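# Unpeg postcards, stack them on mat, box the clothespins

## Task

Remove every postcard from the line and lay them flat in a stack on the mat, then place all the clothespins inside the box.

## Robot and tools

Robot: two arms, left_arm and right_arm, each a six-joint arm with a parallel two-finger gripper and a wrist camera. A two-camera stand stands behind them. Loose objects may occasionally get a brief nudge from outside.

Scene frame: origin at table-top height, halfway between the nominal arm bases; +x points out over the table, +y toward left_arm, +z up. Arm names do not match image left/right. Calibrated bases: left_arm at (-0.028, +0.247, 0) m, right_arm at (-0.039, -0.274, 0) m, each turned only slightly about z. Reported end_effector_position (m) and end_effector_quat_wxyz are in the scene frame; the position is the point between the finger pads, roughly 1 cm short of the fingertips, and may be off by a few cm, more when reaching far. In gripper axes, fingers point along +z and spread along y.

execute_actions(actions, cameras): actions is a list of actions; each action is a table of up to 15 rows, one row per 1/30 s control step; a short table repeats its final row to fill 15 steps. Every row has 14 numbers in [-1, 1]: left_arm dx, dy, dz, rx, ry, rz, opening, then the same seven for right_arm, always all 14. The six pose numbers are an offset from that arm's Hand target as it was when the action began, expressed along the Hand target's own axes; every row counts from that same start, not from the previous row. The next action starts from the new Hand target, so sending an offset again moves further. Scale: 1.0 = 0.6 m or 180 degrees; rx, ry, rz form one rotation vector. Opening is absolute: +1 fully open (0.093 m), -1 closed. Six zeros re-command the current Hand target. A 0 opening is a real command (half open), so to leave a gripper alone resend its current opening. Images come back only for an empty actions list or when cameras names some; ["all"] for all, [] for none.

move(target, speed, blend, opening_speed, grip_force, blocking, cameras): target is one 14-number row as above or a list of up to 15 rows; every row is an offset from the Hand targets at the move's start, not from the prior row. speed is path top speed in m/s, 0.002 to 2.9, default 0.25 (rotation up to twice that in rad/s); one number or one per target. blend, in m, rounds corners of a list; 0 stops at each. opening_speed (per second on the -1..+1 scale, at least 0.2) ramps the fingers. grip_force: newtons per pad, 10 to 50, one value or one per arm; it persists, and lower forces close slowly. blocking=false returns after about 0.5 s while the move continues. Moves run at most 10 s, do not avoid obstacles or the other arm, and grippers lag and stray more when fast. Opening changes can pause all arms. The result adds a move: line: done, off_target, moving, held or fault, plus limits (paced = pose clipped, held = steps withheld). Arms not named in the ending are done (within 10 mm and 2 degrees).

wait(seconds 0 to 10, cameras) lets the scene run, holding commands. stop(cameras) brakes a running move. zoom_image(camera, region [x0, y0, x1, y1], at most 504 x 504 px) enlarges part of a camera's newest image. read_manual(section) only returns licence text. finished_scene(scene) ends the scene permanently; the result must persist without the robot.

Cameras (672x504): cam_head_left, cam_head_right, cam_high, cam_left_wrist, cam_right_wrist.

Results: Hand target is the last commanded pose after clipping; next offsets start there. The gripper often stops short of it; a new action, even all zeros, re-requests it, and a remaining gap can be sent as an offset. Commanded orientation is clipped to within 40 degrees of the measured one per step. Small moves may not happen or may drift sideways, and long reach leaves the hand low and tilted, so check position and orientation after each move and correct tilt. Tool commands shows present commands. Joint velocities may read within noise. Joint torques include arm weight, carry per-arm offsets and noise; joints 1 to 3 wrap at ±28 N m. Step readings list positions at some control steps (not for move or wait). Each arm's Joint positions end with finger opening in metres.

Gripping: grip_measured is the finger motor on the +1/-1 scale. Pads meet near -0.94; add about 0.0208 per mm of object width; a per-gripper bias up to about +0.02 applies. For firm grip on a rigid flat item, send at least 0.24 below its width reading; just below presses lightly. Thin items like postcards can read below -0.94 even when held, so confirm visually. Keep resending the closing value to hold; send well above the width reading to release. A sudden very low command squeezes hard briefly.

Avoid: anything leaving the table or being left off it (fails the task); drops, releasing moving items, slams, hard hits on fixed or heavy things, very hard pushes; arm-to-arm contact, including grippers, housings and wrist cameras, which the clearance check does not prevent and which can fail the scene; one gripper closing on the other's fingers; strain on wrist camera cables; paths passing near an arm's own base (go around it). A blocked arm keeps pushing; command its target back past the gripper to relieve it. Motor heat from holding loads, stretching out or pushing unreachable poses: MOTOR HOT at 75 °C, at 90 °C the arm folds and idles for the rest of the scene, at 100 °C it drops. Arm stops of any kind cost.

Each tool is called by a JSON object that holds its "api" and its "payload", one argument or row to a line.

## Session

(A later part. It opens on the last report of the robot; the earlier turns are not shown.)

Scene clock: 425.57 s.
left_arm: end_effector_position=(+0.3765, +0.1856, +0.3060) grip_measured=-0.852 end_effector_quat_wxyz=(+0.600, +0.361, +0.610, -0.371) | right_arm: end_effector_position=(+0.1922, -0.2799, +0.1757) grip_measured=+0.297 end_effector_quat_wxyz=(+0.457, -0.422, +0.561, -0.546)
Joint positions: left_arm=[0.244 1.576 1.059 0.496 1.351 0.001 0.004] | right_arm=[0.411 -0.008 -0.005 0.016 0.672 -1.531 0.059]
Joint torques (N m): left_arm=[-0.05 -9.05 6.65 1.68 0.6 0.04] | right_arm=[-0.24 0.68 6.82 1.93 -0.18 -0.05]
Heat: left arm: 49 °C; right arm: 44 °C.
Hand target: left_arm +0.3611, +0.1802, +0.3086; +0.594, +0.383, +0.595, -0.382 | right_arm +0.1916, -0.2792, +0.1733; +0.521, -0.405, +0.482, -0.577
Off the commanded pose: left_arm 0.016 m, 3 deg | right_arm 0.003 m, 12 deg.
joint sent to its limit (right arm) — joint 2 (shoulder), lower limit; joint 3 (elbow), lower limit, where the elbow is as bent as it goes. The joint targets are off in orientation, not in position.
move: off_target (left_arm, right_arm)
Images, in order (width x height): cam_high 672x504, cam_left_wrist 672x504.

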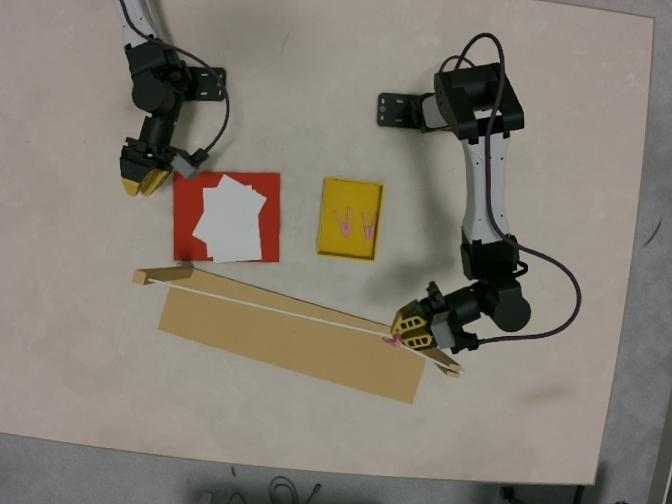

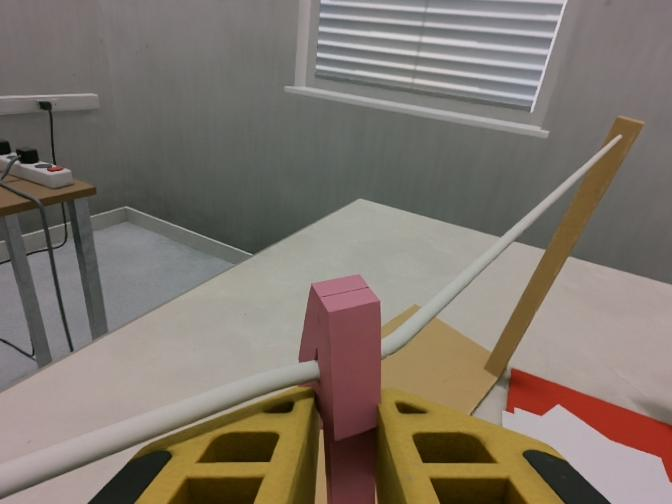

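{"api": "move", "payload": {
  "target": [
    [0,0.15,0.07,0,0,0,-1,0,0,0,0,0,0,0.3],
    [0,0.15,0.07,0,0,0,0,0,0,0,0,0,0,0.3]
  ],
  "speed": 0.06,
  "opening_speed": 0.6,
  "cameras": ["cam_left_wrist","cam_high"]
}}

Scene clock: 435.17 s.
left_arm: end_effector_position=(+0.4539, +0.1817, +0.3087) grip_measured=-0.002 end_effector_quat_wxyz=(+0.595, +0.381, +0.596, -0.382) | right_arm: end_effector_position=(+0.1922, -0.2799, +0.1757) grip_measured=+0.297 end_effector_quat_wxyz=(+0.457, -0.422, +0.561, -0.546)
Joint positions: left_arm=[0.191 1.882 1.417 0.465 1.349 -0.001 0.045] | right_arm=[0.411 -0.008 -0.005 0.016 0.672 -1.531 0.059]
Joint torques (N m): left_arm=[-1.06 -7.61 12 1.5 -0.03 -0.05] | right_arm=[-0.25 0.68 6.83 1.93 -0.18 -0.05]
Heat: left arm: 48 °C; right arm: 44 °C.
Hand target: left_arm +0.4605, +0.1794, +0.3085; +0.594, +0.383, +0.595, -0.382 | right_arm +0.1916, -0.2792, +0.1733; +0.521, -0.405, +0.482, -0.577
Off the commanded pose: left_arm 0.007 m, 0 deg | right_arm 0.003 m, 12 deg.
joint sent to its limit (right arm) — joint 2 (shoulder), lower limit; joint 3 (elbow), lower limit, where the elbow is as bent as it goes. The joint targets are off in orientation, not in position.
move: off_target (right_arm)
Images, in order (width x height): cam_high 672x504, cam_left_wrist 672x504.

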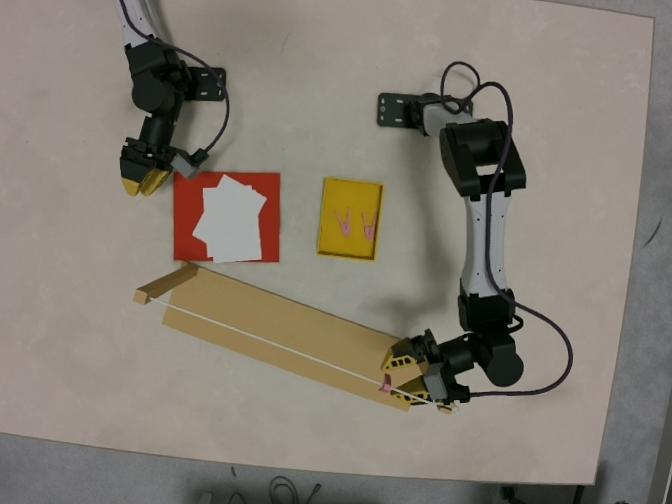

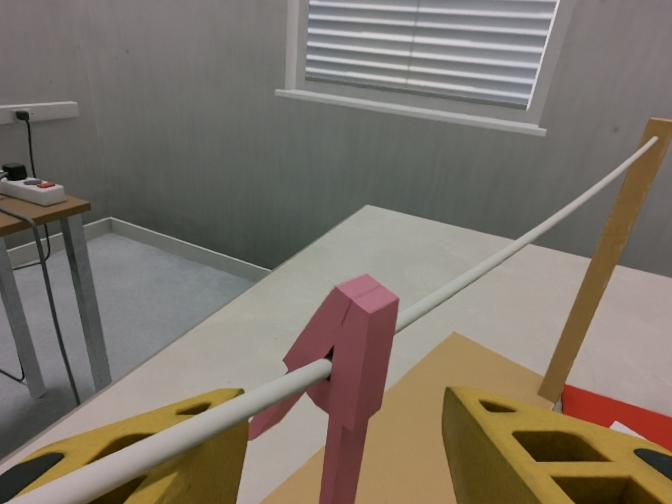

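{"api": "move", "payload": {
  "target": [
    [0,0,-0.07,0,0,0,0.3,0,0,0,0,0,0,0.3],
    [0,-0.167,-0.153,0,0,0,0.3,0,0,0,0,0,0,0.3],
    [0.3,-0.175,-0.25,-0.278,0.077,-0.037,0.6,0,0,0,0,0,0,0.3]
  ],
  "speed": 0.12,
  "cameras": ["cam_left_wrist","cam_high"]
}}

Scene clock: 450.07 s.
left_arm: end_effector_position=(+0.3039, +0.2752, +0.1289) grip_measured=+0.598 end_effector_quat_wxyz=(+0.600, +0.102, +0.789, -0.082) | right_arm: end_effector_position=(+0.1922, -0.2799, +0.1756) grip_measured=+0.297 end_effector_quat_wxyz=(+0.457, -0.422, +0.561, -0.546)
Joint positions: left_arm=[0.364 1.206 0.268 0.604 0.621 0.192 0.074] | right_arm=[0.411 -0.008 -0.005 0.015 0.672 -1.531 0.059]
Joint torques (N m): left_arm=[-1.09 -3.3 6.32 2.28 0.05 -0.13] | right_arm=[-0.24 0.68 6.82 1.93 -0.18 -0.05]
Heat: left arm: 46 °C; right arm: 44 °C.
Hand target: left_arm +0.3026, +0.2726, +0.1287; +0.604, +0.104, +0.786, -0.081 | right_arm +0.1916, -0.2792, +0.1733; +0.521, -0.405, +0.482, -0.577
Off the commanded pose: left_arm 0.003 m, 1 deg | right_arm 0.002 m, 12 deg.
joint sent to its limit (right arm) — joint 2 (shoulder), lower limit; joint 3 (elbow), lower limit, where the elbow is as bent as it goes. The joint targets are off in orientation, not in position.
move: off_target (right_arm)
Images, in order (width x height): cam_high 672x504, cam_left_wrist 672x504.

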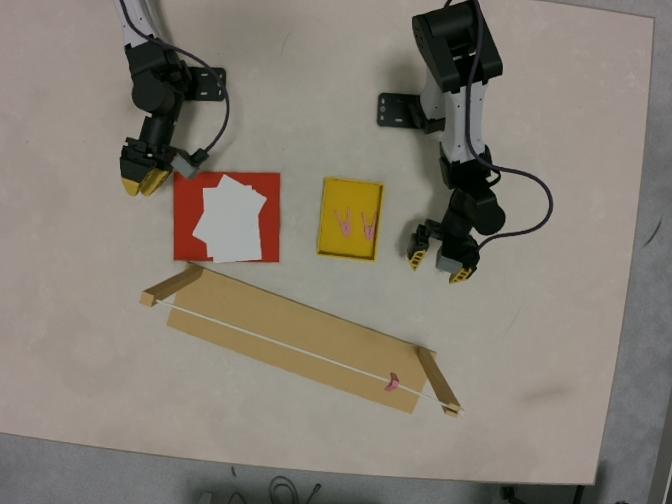

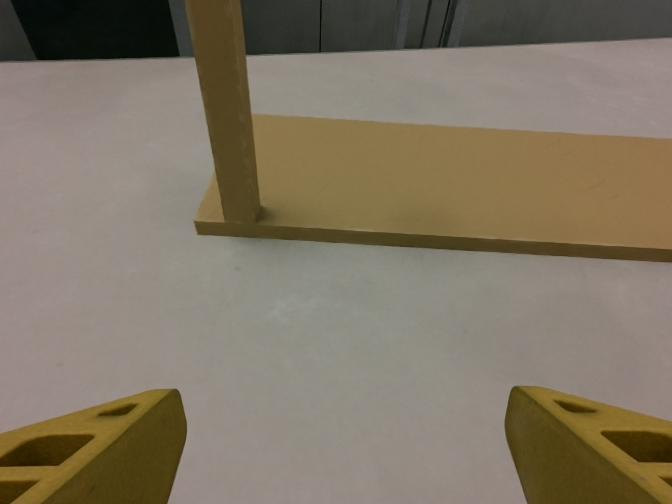

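{"api": "move", "payload": {
  "target": [
    [0.035,0.108,0.12,0,0,0,0.3,0,0,0,0,0,0,0.3],
    [0.035,0.108,0.285,0,0,0,0.3,0,0,0,0,0,0,0.3],
    [0.035,0.108,0.285,0,0,0,-0.7,0,0,0,0,0,0,0.3]
  ],
  "speed": 0.12,
  "opening_speed": 0.6,
  "cameras": ["cam_left_wrist"]
}}

{"api": "move", "payload": {
  "target": [-0.04,-0.05,-0.22,0,0,0,-0.7,0,0,0,0,0,0,0.3],
  "speed": 0.05,
  "cameras": ["cam_left_wrist","cam_high"]
}}

Scene clock: 461.50 s.
left_arm: end_effector_position=(+0.4670, +0.2931, +0.0640) grip_measured=-0.698 end_effector_quat_wxyz=(+0.599, +0.105, +0.789, -0.083) | right_arm: end_effector_position=(+0.1922, -0.2799, +0.1756) grip_measured=+0.297 end_effector_quat_wxyz=(+0.457, -0.422, +0.561, -0.546)
Joint positions: left_arm=[0.239 2.068 0.817 0.939 0.507 0.149 0.012] | right_arm=[0.411 -0.008 -0.005 0.015 0.672 -1.531 0.059]
Joint torques (N m): left_arm=[-0.7 -7.34 8.85 2.22 0.01 -0.14] | right_arm=[-0.24 0.68 6.83 1.93 -0.18 -0.05]
Heat: left arm: 45 °C; right arm: 44 °C.
Hand target: left_arm +0.4739, +0.2933, +0.0644; +0.604, +0.104, +0.786, -0.081 | right_arm +0.1916, -0.2792, +0.1733; +0.521, -0.405, +0.482, -0.577
Off the commanded pose: left_arm 0.007 m, 1 deg | right_arm 0.003 m, 12 deg.
joint sent to its limit (right arm) — joint 2 (shoulder), lower limit; joint 3 (elbow), lower limit, where the elbow is as bent as it goes. The joint targets are off in orientation, not in position.
move: off_target (right_arm)
Images, in order (width x height): cam_left_wrist 672x504.

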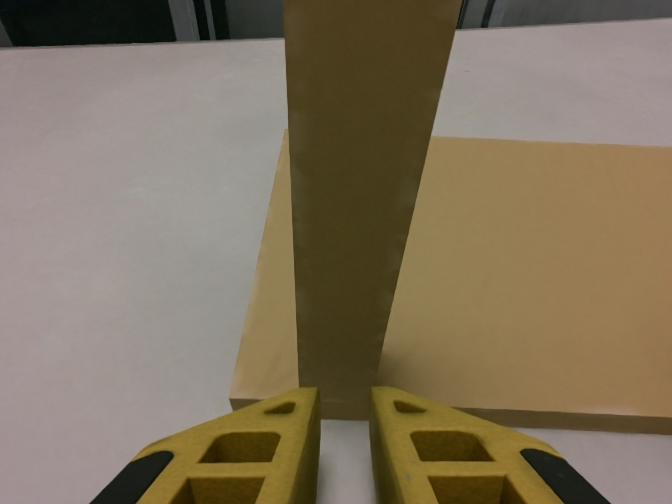

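Scene clock: 464.90 s.
left_arm: end_effector_position=(+0.3541, +0.2959, +0.1219) grip_measured=-0.698 end_effector_quat_wxyz=(+0.605, +0.101, +0.785, -0.083) | right_arm: end_effector_position=(+0.1922, -0.2799, +0.1756) grip_measured=+0.297 end_effector_quat_wxyz=(+0.457, -0.422, +0.561, -0.546)
Joint positions: left_arm=[0.367 1.517 0.427 0.773 0.625 0.182 0.012] | right_arm=[0.411 -0.008 -0.005 0.015 0.672 -1.531 0.059]
Joint torques (N m): left_arm=[0.62 -6.97 5.75 1.92 0.24 0.07] | right_arm=[-0.24 0.68 6.82 1.93 -0.18 -0.05]
Heat: left arm: 45 °C; right arm: 44 °C.
Hand target: left_arm +0.3488, +0.2961, +0.1216; +0.604, +0.104, +0.786, -0.081 | right_arm +0.1916, -0.2792, +0.1733; +0.521, -0.405, +0.482, -0.577
Off the commanded pose: left_arm 0.005 m, 0 deg | right_arm 0.003 m, 12 deg.
joint sent to its limit (right arm) — joint 2 (shoulder), lower limit; joint 3 (elbow), lower limit, where the elbow is as bent as it goes. The joint targets are off in orientation, not in position.
move: off_target (right_arm)
Images, in order (width x height): cam_high 672x504, cam_left_wrist 672x504.

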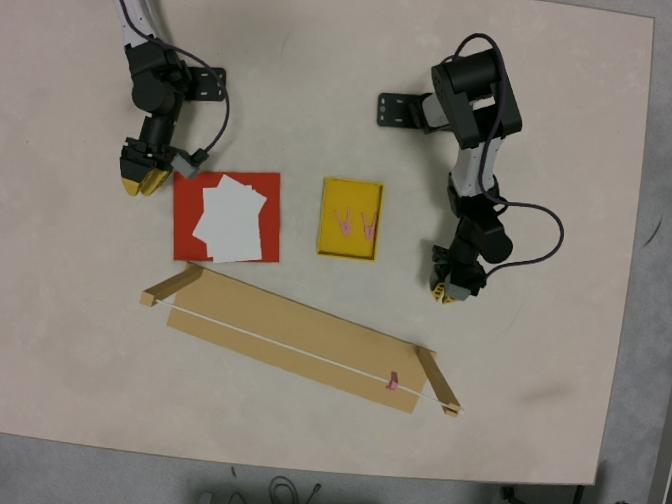

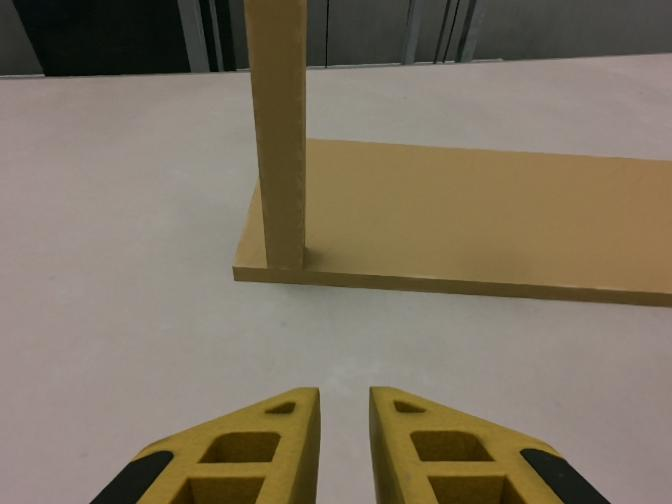

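{"api": "move", "payload": {
  "target": [
    [0,0.0,0,0,0,0,0.3,0,0,0,0,0,0,0.3],
    [0.04,0.045,0.285,0,0,0,0.3,0,0,0,0,0,0,0.3],
    [0.04,0.045,0.285,0,0,0,-0.9,0,0,0,0,0,0,0.3]
  ],
  "speed": 0.12,
  "opening_speed": 0.8
}}

{"api": "move", "payload": {
  "target": [-0.05,-0.1,-0.25,0,0,0,-0.9,0,0,0,0,0,0,0.3],
  "speed": 0.05,
  "cameras": ["cam_left_wrist","cam_high"]
}}

Scene clock: 472.80 s.
left_arm: end_effector_position=(+0.5026, +0.2832, +0.0556) grip_measured=-0.660 end_effector_quat_wxyz=(+0.602, +0.112, +0.787, -0.073) | right_arm: end_effector_position=(+0.1922, -0.2799, +0.1756) grip_measured=+0.297 end_effector_quat_wxyz=(+0.457, -0.422, +0.561, -0.546)
Joint positions: left_arm=[0.188 2.175 0.958 0.921 0.451 0.152 0.013] | right_arm=[0.411 -0.008 -0.005 0.015 0.672 -1.531 0.059]
Joint torques (N m): left_arm=[-1.05 -8.14 9.29 2.16 0.04 -0.4] | right_arm=[-0.24 0.68 6.83 1.93 -0.18 -0.05]
Heat: left arm: 44 °C; right arm: 44 °C.
Hand target: left_arm +0.5094, +0.2807, +0.0543; +0.604, +0.104, +0.786, -0.081 | right_arm +0.1916, -0.2792, +0.1733; +0.521, -0.405, +0.482, -0.577
Off the commanded pose: left_arm 0.007 m, 1 deg | right_arm 0.003 m, 12 deg.
joint sent to its limit (right arm) — joint 2 (shoulder), lower limit; joint 3 (elbow), lower limit, where the elbow is as bent as it goes. The joint targets are off in orientation, not in position.
move: off_target (right_arm)

Scene clock: 476.73 s.
left_arm: end_effector_position=(+0.3557, +0.2715, +0.0821) grip_measured=-0.678 end_effector_quat_wxyz=(+0.549, +0.092, +0.830, -0.042) | right_arm: end_effector_position=(+0.1922, -0.2799, +0.1756) grip_measured=+0.297 end_effector_quat_wxyz=(+0.457, -0.422, +0.561, -0.546)
Joint positions: left_arm=[0.207 1.548 0.407 0.704 0.377 0.206 0.013] | right_arm=[0.411 -0.008 -0.005 0.015 0.672 -1.531 0.059]
Joint torques (N m): left_arm=[0.2 -9.24 7.49 2.82 1.15 -0.76] | right_arm=[-0.24 0.68 6.82 1.93 -0.18 -0.05]
Heat: left arm: 44 °C; right arm: 44 °C.
Hand target: left_arm +0.3613, +0.2586, +0.1219; +0.604, +0.104, +0.786, -0.081 | right_arm +0.1916, -0.2792, +0.1733; +0.521, -0.405, +0.482, -0.577
Off the commanded pose: left_arm 0.042 m, 9 deg | right_arm 0.003 m, 12 deg.
joint sent to its limit (right arm) — joint 2 (shoulder), lower limit; joint 3 (elbow), lower limit, where the elbow is as bent as it goes. The joint targets are off in orientation, not in position.
move: off_target (left_arm, right_arm)
Images, in order (width x height): cam_high 672x504, cam_left_wrist 672x504.

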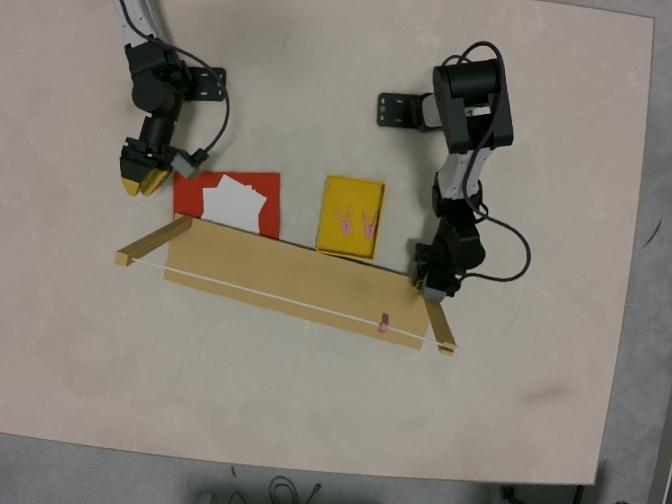

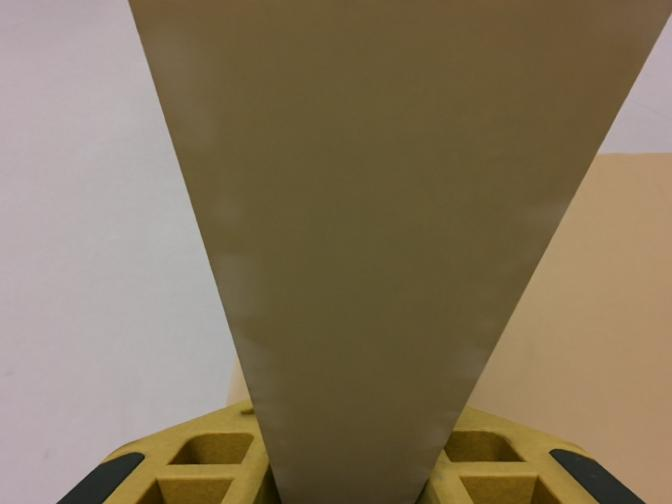

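{"api": "move", "payload": {
  "target": [
    [0.06,0.03,0.13,0,0,0,-0.9,0,0,0,0,0,0,0.3],
    [0.06,0.03,0.13,0,0,0,0.3,0,0,0,0,0,0,0.3],
    [0.0,0.03,-0.15,0,0,0,0.3,0,0,0,0,0,0,0.3]
  ],
  "speed": 0.06,
  "opening_speed": 0.8,
  "cameras": ["cam_left_wrist","cam_high","cam_head_right"]
}}

Scene clock: 486.77 s.
left_arm: end_effector_position=(+0.2862, +0.2996, +0.1477) grip_measured=+0.298 end_effector_quat_wxyz=(+0.606, +0.101, +0.785, -0.081) | right_arm: end_effector_position=(+0.1922, -0.2799, +0.1756) grip_measured=+0.297 end_effector_quat_wxyz=(+0.457, -0.422, +0.561, -0.546)
Joint positions: left_arm=[0.523 1.094 0.304 0.43 0.77 0.251 0.06] | right_arm=[0.411 -0.008 -0.005 0.015 0.672 -1.531 0.059]
Joint torques (N m): left_arm=[0.54 -3.82 7.49 1.82 0.33 0.09] | right_arm=[-0.24 0.68 6.82 1.93 -0.18 -0.05]
Heat: left arm: 44 °C; right arm: 44 °C.
Hand target: left_arm +0.2821, +0.2987, +0.1452; +0.604, +0.104, +0.786, -0.081 | right_arm +0.1916, -0.2792, +0.1733; +0.521, -0.405, +0.482, -0.577
Off the commanded pose: left_arm 0.005 m, 0 deg | right_arm 0.003 m, 12 deg.
joint sent to its limit (right arm) — joint 2 (shoulder), lower limit; joint 3 (elbow), lower limit, where the elbow is as bent as it goes. The joint targets are off in orientation, not in position.
move: off_target (right_arm); target 2's new opening was sent with left_arm's hand 0.015 m and 3 deg from that target
Images, in order (width x height): cam_head_right 672x504, cam_high 672x504, cam_left_wrist 672x504.

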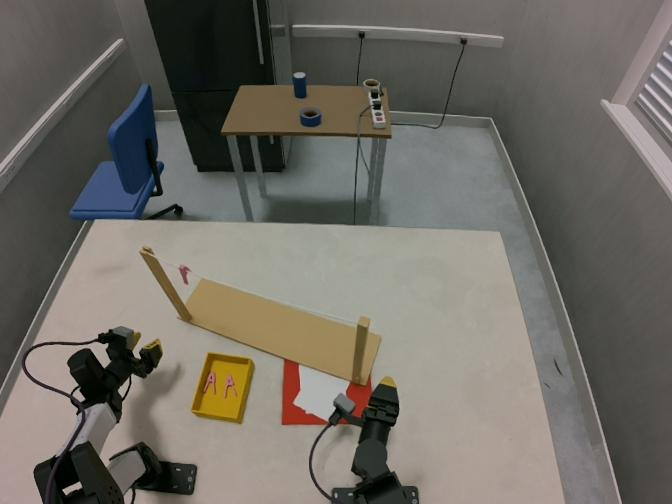

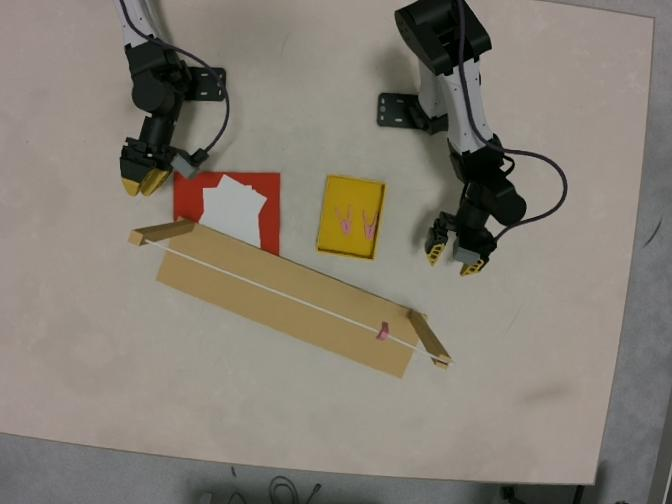

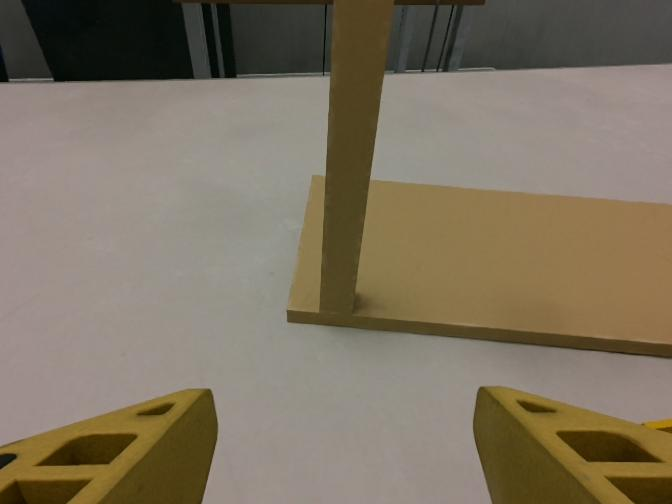

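{"api": "move", "payload": {
  "target": [0,0,0,0,0,0,0.3,-0.022,-0.018,-0.085,-0.171,0.107,0.471,0.6],
  "speed": 0.2,
  "cameras": ["cam_right_wrist","cam_high"]
}}

Scene clock: 497.80 s.
left_arm: end_effector_position=(+0.2862, +0.2995, +0.1475) grip_measured=+0.298 end_effector_quat_wxyz=(+0.606, +0.101, +0.785, -0.081) | right_arm: end_effector_position=(+0.1439, -0.2596, +0.1631) grip_measured=+0.597 end_effector_quat_wxyz=(+0.563, -0.006, +0.826, -0.014)
Joint positions: left_arm=[0.523 1.094 0.304 0.43 0.77 0.251 0.06] | right_arm=[0.537 0.002 0.359 -0.797 0.542 0.205 0.074]
Joint torques (N m): left_arm=[0.66 -3.82 7.5 1.84 0.27 0.09] | right_arm=[-0.54 1.4 8.64 1.89 -0.11 0.03]
Heat: left arm: 44 °C; right arm: 45 °C.
Hand target: left_arm +0.2821, +0.2987, +0.1452; +0.604, +0.104, +0.786, -0.081 | right_arm +0.1417, -0.2594, +0.1737; +0.573, +0.000, +0.820, +0.000
Off the commanded pose: left_arm 0.005 m, 0 deg | right_arm 0.011 m, 2 deg.
move: off_target (right_arm)
Images, in order (width x height): cam_high 672x504, cam_right_wrist 672x504.

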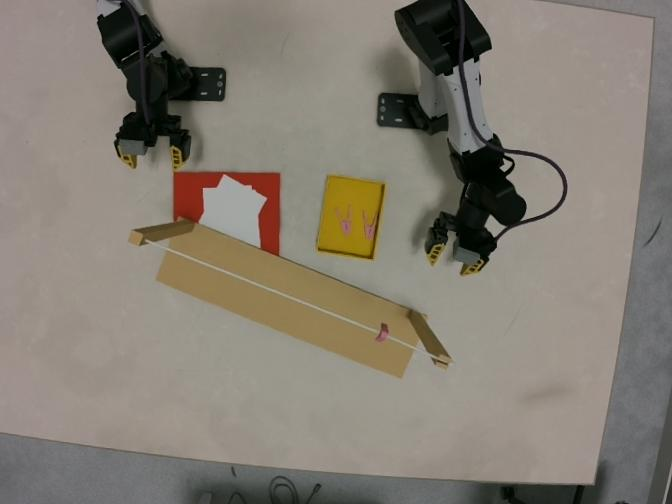

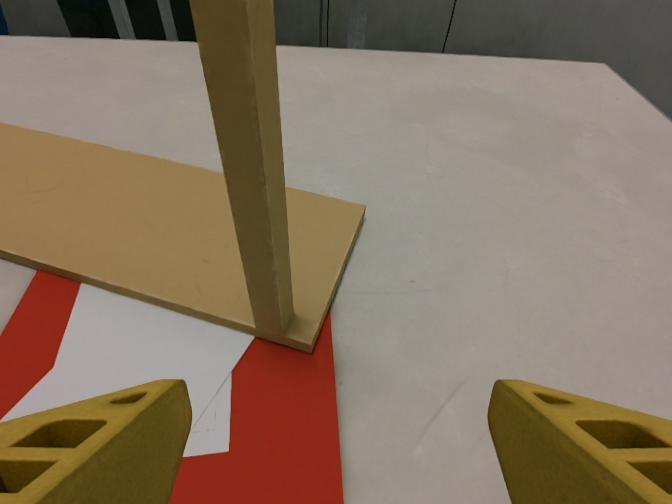

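{"api": "move", "payload": {
  "target": [
    [0,0,0,0,0,0,0.3,0.053,0.062,0.08,0,0,0,0.4],
    [0,0,0,0,0,0,0.3,0.053,0.062,0.235,0,0,0,0.4],
    [0,0,0,0,0,0,0.3,0.053,0.062,0.235,0,0,0,-0.9]
  ],
  "speed": 0.12,
  "opening_speed": 0.7,
  "cameras": ["cam_right_wrist"]
}}

{"api": "move", "payload": {
  "target": [
    [0,0,0,0,0,0,0.3,-0.04,0,-0.015,0,0,0,-0.9],
    [0,0,0,0,0,0,0.3,-0.115,0,0.19,0,0,0,-0.9],
    [0,0,0,0,0,0,0.3,-0.075,0,0.21,0,0,0,-0.9]
  ],
  "speed": 0.07,
  "cameras": ["cam_right_wrist","cam_high"]
}}

Scene clock: 509.87 s.
left_arm: end_effector_position=(+0.2862, +0.2995, +0.1475) grip_measured=+0.298 end_effector_quat_wxyz=(+0.606, +0.101, +0.785, -0.081) | right_arm: end_effector_position=(+0.2570, -0.2227, +0.0868) grip_measured=-0.599 end_effector_quat_wxyz=(+0.562, -0.003, +0.827, -0.002)
Joint positions: left_arm=[0.523 1.094 0.304 0.43 0.77 0.251 0.06] | right_arm=[0.318 1.06 0.101 0.56 0.324 0.126 0.016]
Joint torques (N m): left_arm=[0.64 -3.92 7.36 1.84 0.3 0.07] | right_arm=[-0.54 -1.32 7.65 2.21 0 -0.11]
Heat: left arm: 44 °C; right arm: 45 °C.
Hand target: left_arm +0.2821, +0.2987, +0.1452; +0.604, +0.104, +0.786, -0.081 | right_arm +0.2632, -0.2221, +0.0956; +0.573, +0.000, +0.819, +0.000
Off the commanded pose: left_arm 0.005 m, 0 deg | right_arm 0.011 m, 2 deg.
move: off_target (right_arm); target 3's new opening was sent with right_arm's hand 0.011 m and 2 deg from that target
Images, in order (width x height): cam_right_wrist 672x504.

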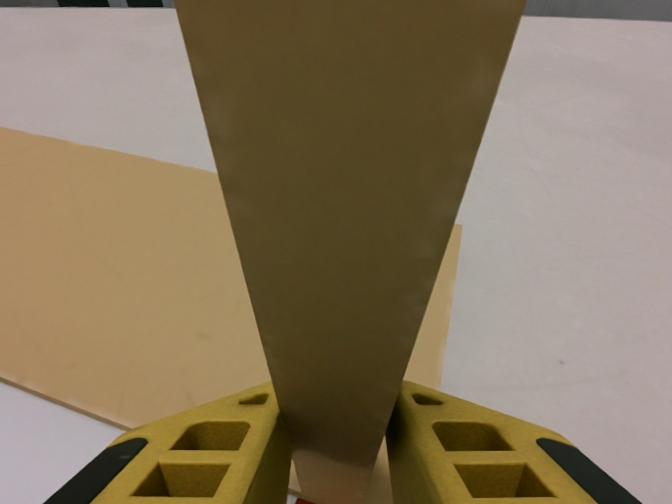

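Scene clock: 513.90 s.
left_arm: end_effector_position=(+0.2862, +0.2995, +0.1475) grip_measured=+0.298 end_effector_quat_wxyz=(+0.606, +0.101, +0.785, -0.081) | right_arm: end_effector_position=(+0.3881, -0.2255, +0.0867) grip_measured=-0.654 end_effector_quat_wxyz=(+0.558, +0.003, +0.829, -0.008)
Joint positions: left_arm=[0.523 1.094 0.304 0.43 0.77 0.251 0.06] | right_arm=[0.155 1.688 0.549 0.746 0.19 0.068 0.014]
Joint torques (N m): left_arm=[0.65 -3.9 7.54 1.85 0.32 0.06] | right_arm=[-0.29 -5.09 7.32 2.35 -0.22 -0.1]
Heat: left arm: 44 °C; right arm: 46 °C.
Hand target: left_arm +0.2821, +0.2987, +0.1452; +0.604, +0.104, +0.786, -0.081 | right_arm +0.3970, -0.2222, +0.0945; +0.573, +0.000, +0.819, +0.000
Off the commanded pose: left_arm 0.005 m, 0 deg | right_arm 0.012 m, 2 deg.
move: off_target (right_arm)
Images, in order (width x height): cam_high 672x504, cam_right_wrist 672x504.

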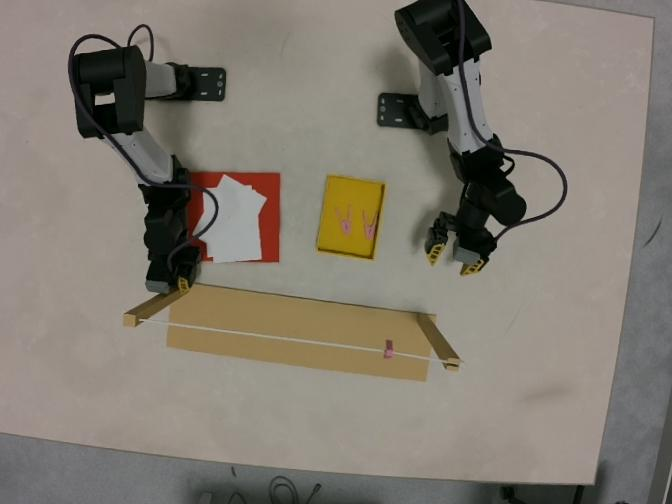

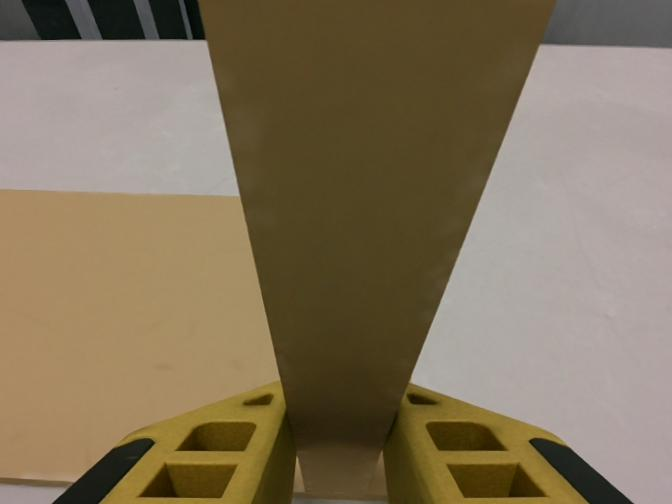

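{"api": "move", "payload": {
  "target": [0,0,0,0,0,0,0.3,-0.01,-0.22,0.0,0,0,0,-0.9],
  "speed": 0.06,
  "cameras": ["cam_right_wrist","cam_high"]
}}

Scene clock: 519.60 s.
left_arm: end_effector_position=(+0.2862, +0.2995, +0.1475) grip_measured=+0.298 end_effector_quat_wxyz=(+0.606, +0.101, +0.785, -0.081) | right_arm: end_effector_position=(+0.3888, -0.3428, +0.0868) grip_measured=-0.654 end_effector_quat_wxyz=(+0.555, -0.016, +0.832, +0.005)
Joint positions: left_arm=[0.523 1.094 0.304 0.43 0.77 0.251 0.06] | right_arm=[-0.295 1.699 0.58 0.71 -0.268 -0.124 0.014]
Joint torques (N m): left_arm=[0.68 -3.69 7.34 1.83 0.34 0.1] | right_arm=[-1.48 -5.91 8.34 2.22 -0.11 0.21]
Heat: left arm: 44 °C; right arm: 47 °C.
Hand target: left_arm +0.2821, +0.2987, +0.1452; +0.604, +0.104, +0.786, -0.081 | right_arm +0.3990, -0.3543, +0.1000; +0.573, +0.000, +0.820, +0.000
Off the commanded pose: left_arm 0.005 m, 0 deg | right_arm 0.020 m, 3 deg.
move: off_target (right_arm)
Images, in order (width x height): cam_high 672x504, cam_right_wrist 672x504.

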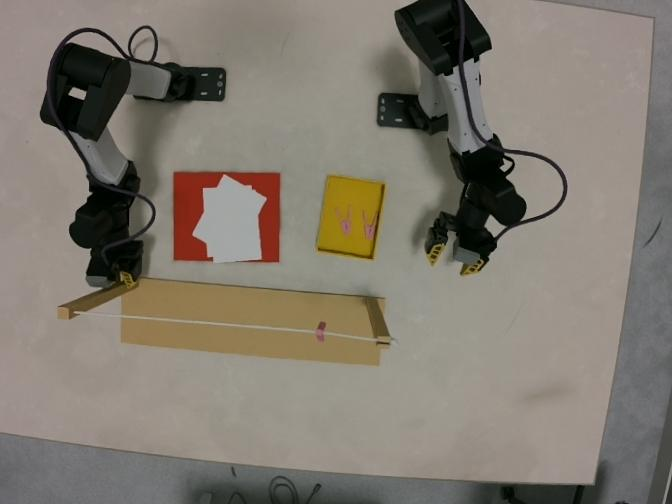

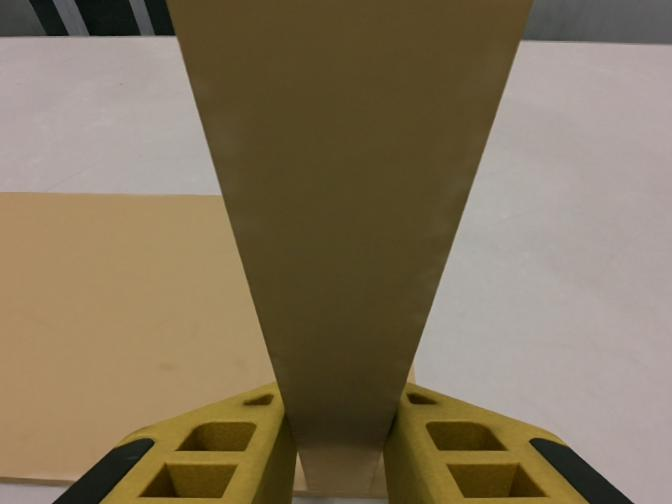

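{"api": "move", "payload": {
  "target": [0,0,0,0,0,0,0.3,0,0,0,0,0,0,0.4]
}}

{"api": "move", "payload": {
  "target": [0,0,0,0,0,0,0.3,0,0,-0.25,0,0,0,0.4],
  "speed": 0.15,
  "cameras": ["cam_high","cam_left_wrist","cam_head_left"]
}}

Scene clock: 529.30 s.
left_arm: end_effector_position=(+0.2862, +0.2995, +0.1475) grip_measured=+0.298 end_effector_quat_wxyz=(+0.606, +0.101, +0.785, -0.081) | right_arm: end_effector_position=(+0.3912, -0.3492, +0.0917) grip_measured=+0.397 end_effector_quat_wxyz=(+0.560, -0.004, +0.828, +0.005)
Joint positions: left_arm=[0.523 1.094 0.304 0.43 0.77 0.251 0.06] | right_arm=[-0.307 1.699 0.591 0.713 -0.268 -0.106 0.064]
Joint torques (N m): left_arm=[0.75 -3.56 7.38 1.8 0.28 0.06] | right_arm=[-0.39 -5.79 7.6 2.21 -0.1 -0.02]
Heat: left arm: 44 °C; right arm: 47 °C.
Hand target: left_arm +0.2821, +0.2987, +0.1452; +0.604, +0.104, +0.786, -0.081 | right_arm +0.3990, -0.3542, +0.1000; +0.573, +0.000, +0.820, +0.000
Off the commanded pose: left_arm 0.005 m, 0 deg | right_arm 0.012 m, 2 deg.
move: off_target (right_arm)

Scene clock: 531.30 s.
left_arm: end_effector_position=(+0.2862, +0.2995, +0.1475) grip_measured=+0.298 end_effector_quat_wxyz=(+0.606, +0.101, +0.785, -0.081) | right_arm: end_effector_position=(+0.2577, -0.3559, +0.1453) grip_measured=+0.397 end_effector_quat_wxyz=(+0.565, +0.011, +0.825, -0.001)
Joint positions: left_arm=[0.523 1.094 0.304 0.43 0.77 0.251 0.06] | right_arm=[-0.55 0.899 0.319 0.164 -0.466 -0.185 0.064]
Joint torques (N m): left_arm=[0.65 -3.88 7.41 1.81 0.32 0.09] | right_arm=[-0.44 -2.65 7.69 2 -0.42 -0.18]
Heat: left arm: 44 °C; right arm: 47 °C.
Hand target: left_arm +0.2821, +0.2987, +0.1452; +0.604, +0.104, +0.786, -0.081 | right_arm +0.2582, -0.3542, +0.1516; +0.573, +0.000, +0.819, +0.000
Off the commanded pose: left_arm 0.005 m, 0 deg | right_arm 0.006 m, 2 deg.
move: done
Images, in order (width x height): cam_head_left 672x504, cam_high 672x504, cam_left_wrist 672x504.

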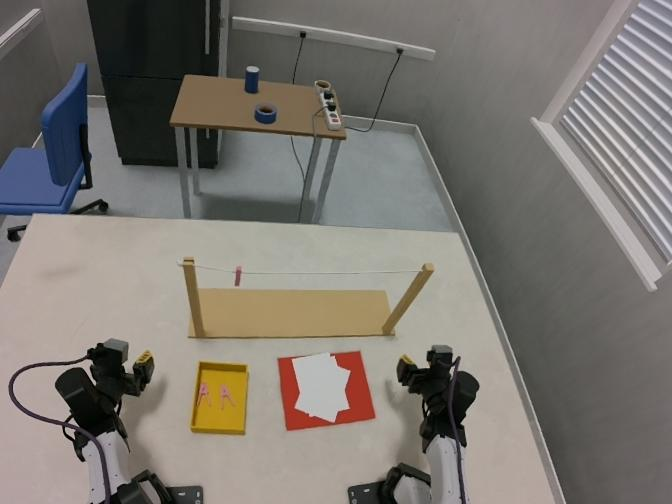

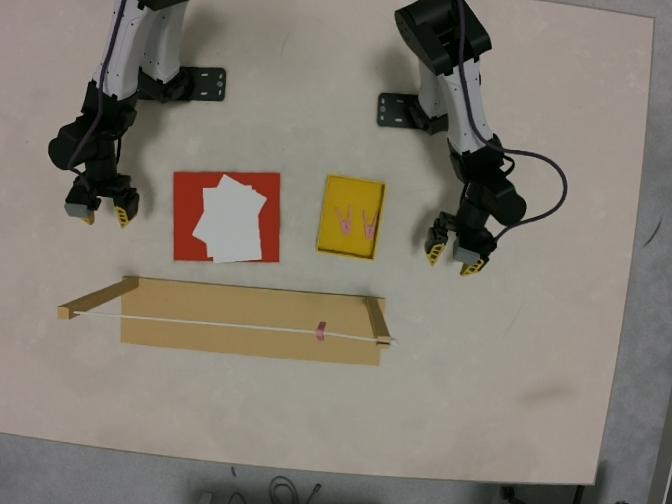

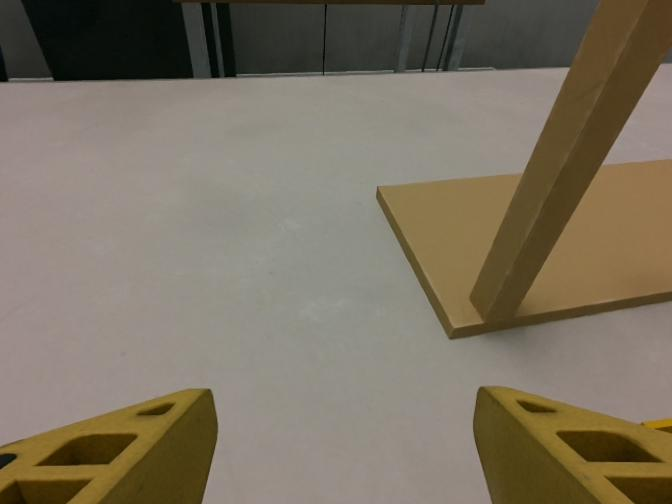

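{"api": "move", "payload": {
  "target": [
    [0,0,0,0,0,0,0.3,-0.201,0.173,-0.052,0,0,0,0.4],
    [0,0,0,0,0,0,0.3,-0.258,0.457,0.105,-0.419,-0.0946,-0.0748,0.4],
    [0,0,0,0,0,0,0.3,-0.275,0.573,0.152,-0.419,-0.0946,-0.0748,0.4]
  ],
  "blend": 0.03,
  "cameras": ["cam_high","cam_right_wrist"]
}}

Scene clock: 548.87 s.
left_arm: end_effector_position=(+0.2862, +0.2995, +0.1475) grip_measured=+0.298 end_effector_quat_wxyz=(+0.606, +0.101, +0.785, -0.081) | right_arm: end_effector_position=(+0.3906, -0.0087, +0.2701) grip_measured=+0.398 end_effector_quat_wxyz=(+0.544, -0.441, +0.559, +0.445)
Joint positions: left_arm=[0.523 1.094 0.304 0.43 0.77 0.251 0.06] | right_arm=[0.218 1.869 1.256 0.585 -1.104 -0.006 0.064]
Joint torques (N m): left_arm=[0.76 -3.79 7.28 1.82 0.31 0.06] | right_arm=[-0.54 -7.9 9.33 1.84 0.07 -0.03]
Heat: left arm: 43 °C; right arm: 47 °C.
Hand target: left_arm +0.2821, +0.2987, +0.1452; +0.604, +0.104, +0.786, -0.081 | right_arm +0.4005, -0.0104, +0.2753; +0.556, -0.437, +0.556, +0.436
Off the commanded pose: left_arm 0.005 m, 0 deg | right_arm 0.011 m, 2 deg.
move: off_target (right_arm)
Images, in order (width x height): cam_high 672x504, cam_right_wrist 672x504.

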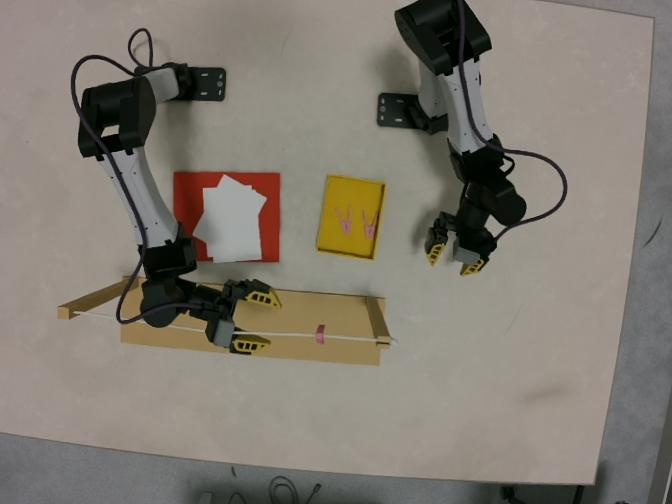

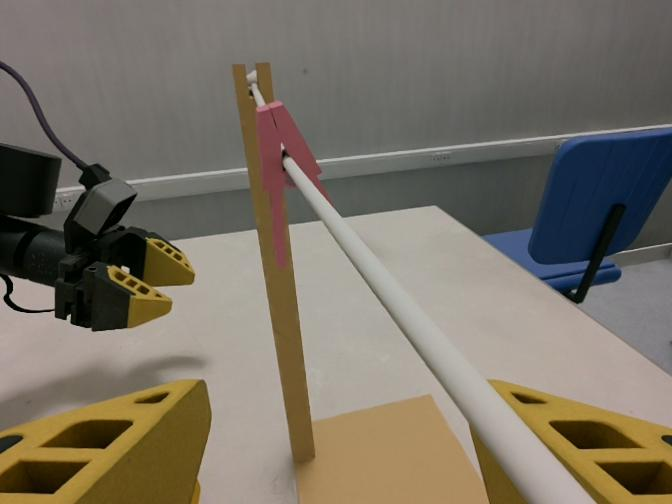

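{"api": "move", "payload": {
  "target": [0,0,0,0,0,0,0.3,-0.025,0.0,0.08,-0.033,0,0,0.4],
  "speed": 0.1,
  "cameras": ["cam_high","cam_right_wrist"]
}}

Scene clock: 553.93 s.
left_arm: end_effector_position=(+0.2862, +0.2995, +0.1475) grip_measured=+0.298 end_effector_quat_wxyz=(+0.606, +0.101, +0.785, -0.081) | right_arm: end_effector_position=(+0.4045, +0.0356, +0.2931) grip_measured=+0.398 end_effector_quat_wxyz=(+0.536, -0.468, +0.528, +0.464)
Joint positions: left_arm=[0.523 1.094 0.304 0.43 0.77 0.251 0.06] | right_arm=[0.294 1.989 1.495 0.503 -1.114 -0.003 0.064]
Joint torques (N m): left_arm=[0.61 -3.73 7.36 1.86 0.28 0.09] | right_arm=[-0.32 -8.39 9.61 1.54 -0.08 -0.05]
Heat: left arm: 43 °C; right arm: 47 °C.
Hand target: left_arm +0.2821, +0.2987, +0.1452; +0.604, +0.104, +0.786, -0.081 | right_arm +0.4119, +0.0362, +0.2902; +0.533, -0.465, +0.533, +0.464
Off the commanded pose: left_arm 0.005 m, 0 deg | right_arm 0.008 m, 1 deg.
move: done
Images, in order (width x height): cam_high 672x504, cam_right_wrist 672x504.

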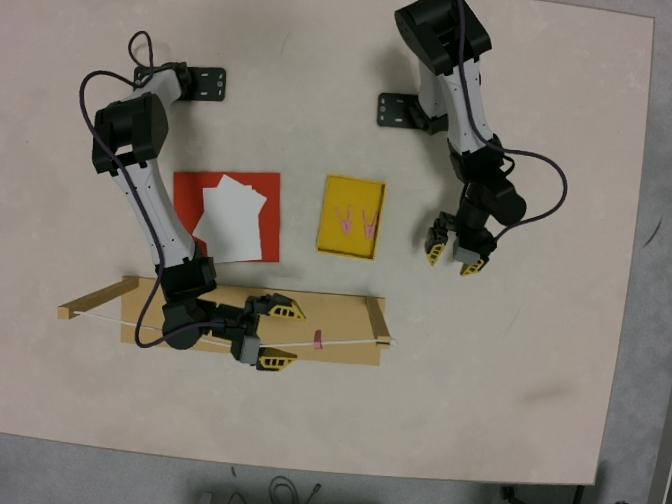

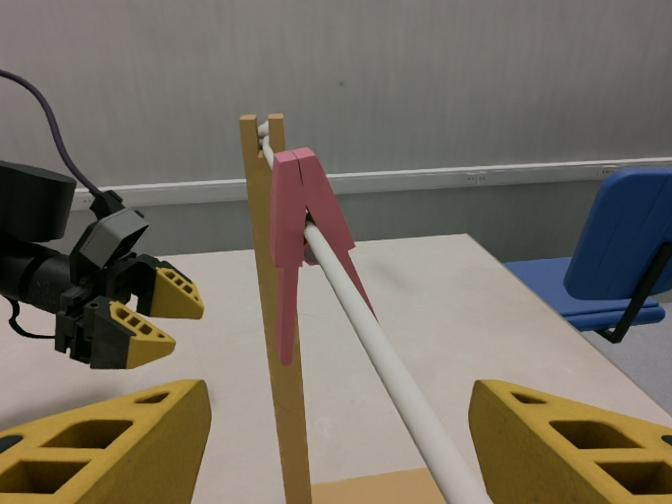

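{"api": "move", "payload": {
  "target": [0,0,0,0,0,0,0.3,0,0.005,0.062,0,0,0,0.4],
  "speed": 0.08,
  "cameras": ["cam_high","cam_right_wrist"]
}}

Scene clock: 556.97 s.
left_arm: end_effector_position=(+0.2862, +0.2995, +0.1475) grip_measured=+0.298 end_effector_quat_wxyz=(+0.606, +0.101, +0.785, -0.081) | right_arm: end_effector_position=(+0.4006, +0.0728, +0.2940) grip_measured=+0.398 end_effector_quat_wxyz=(+0.528, -0.477, +0.519, +0.473)
Joint positions: left_arm=[0.523 1.094 0.304 0.43 0.77 0.251 0.06] | right_arm=[0.368 2.044 1.578 0.477 -1.075 -0.003 0.064]
Joint torques (N m): left_arm=[0.59 -3.73 7.43 1.85 0.32 0.08] | right_arm=[-0.35 -8.84 9.58 1.55 0.3 -0.06]
Heat: left arm: 43 °C; right arm: 47 °C.
Hand target: left_arm +0.2821, +0.2987, +0.1452; +0.604, +0.104, +0.786, -0.081 | right_arm +0.4139, +0.0735, +0.2902; +0.533, -0.465, +0.533, +0.464
Off the commanded pose: left_arm 0.005 m, 0 deg | right_arm 0.014 m, 2 deg.
move: off_target (right_arm)
Images, in order (width x height): cam_high 672x504, cam_right_wrist 672x504.

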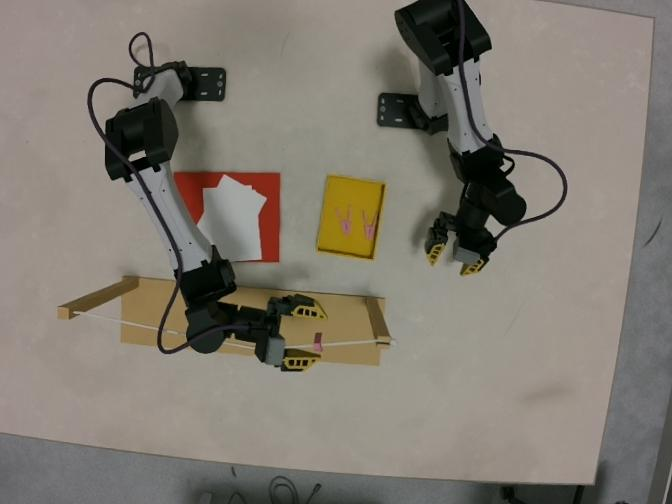

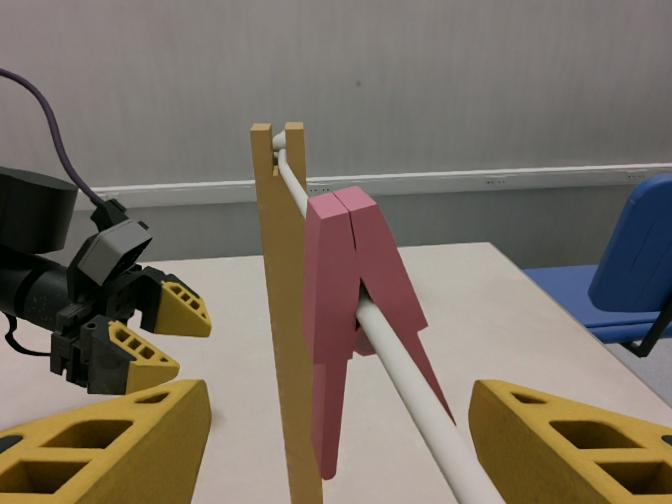

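{"api": "move", "payload": {
  "target": [0,0,0,0,0,0,0.3,-0.005,-0.022,0.012,0,0,0,0.4],
  "speed": 0.08,
  "cameras": ["cam_right_wrist"]
}}

Scene clock: 561.67 s.
left_arm: end_effector_position=(+0.2862, +0.2995, +0.1475) grip_measured=+0.298 end_effector_quat_wxyz=(+0.606, +0.101, +0.785, -0.081) | right_arm: end_effector_position=(+0.4147, +0.0785, +0.2990) grip_measured=+0.398 end_effector_quat_wxyz=(+0.530, -0.477, +0.518, +0.472)
Joint positions: left_arm=[0.523 1.094 0.304 0.43 0.77 0.251 0.06] | right_arm=[0.368 2.097 1.677 0.437 -1.071 -0.003 0.064]
Joint torques (N m): left_arm=[0.77 -3.88 7.42 1.85 0.3 0.09] | right_arm=[-0.43 -9.07 9.61 1.58 0.26 -0.06]
Heat: left arm: 43 °C; right arm: 46 °C.
Hand target: left_arm +0.2821, +0.2987, +0.1452; +0.604, +0.104, +0.786, -0.081 | right_arm +0.4280, +0.0788, +0.2933; +0.533, -0.465, +0.533, +0.464
Off the commanded pose: left_arm 0.005 m, 0 deg | right_arm 0.014 m, 2 deg.
move: off_target (right_arm)
Images, in order (width x height): cam_right_wrist 672x504.

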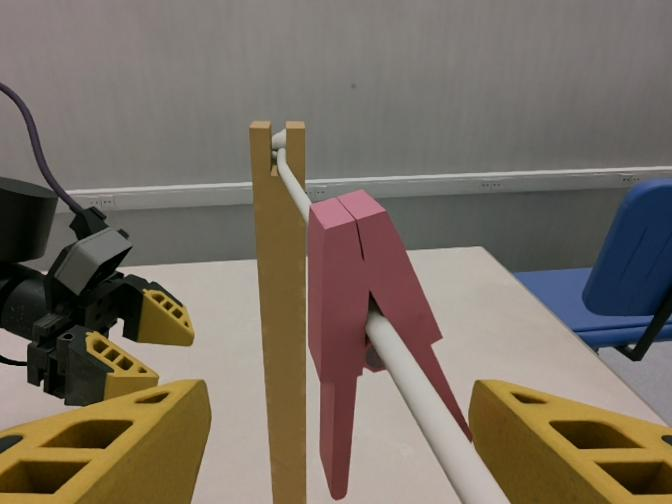

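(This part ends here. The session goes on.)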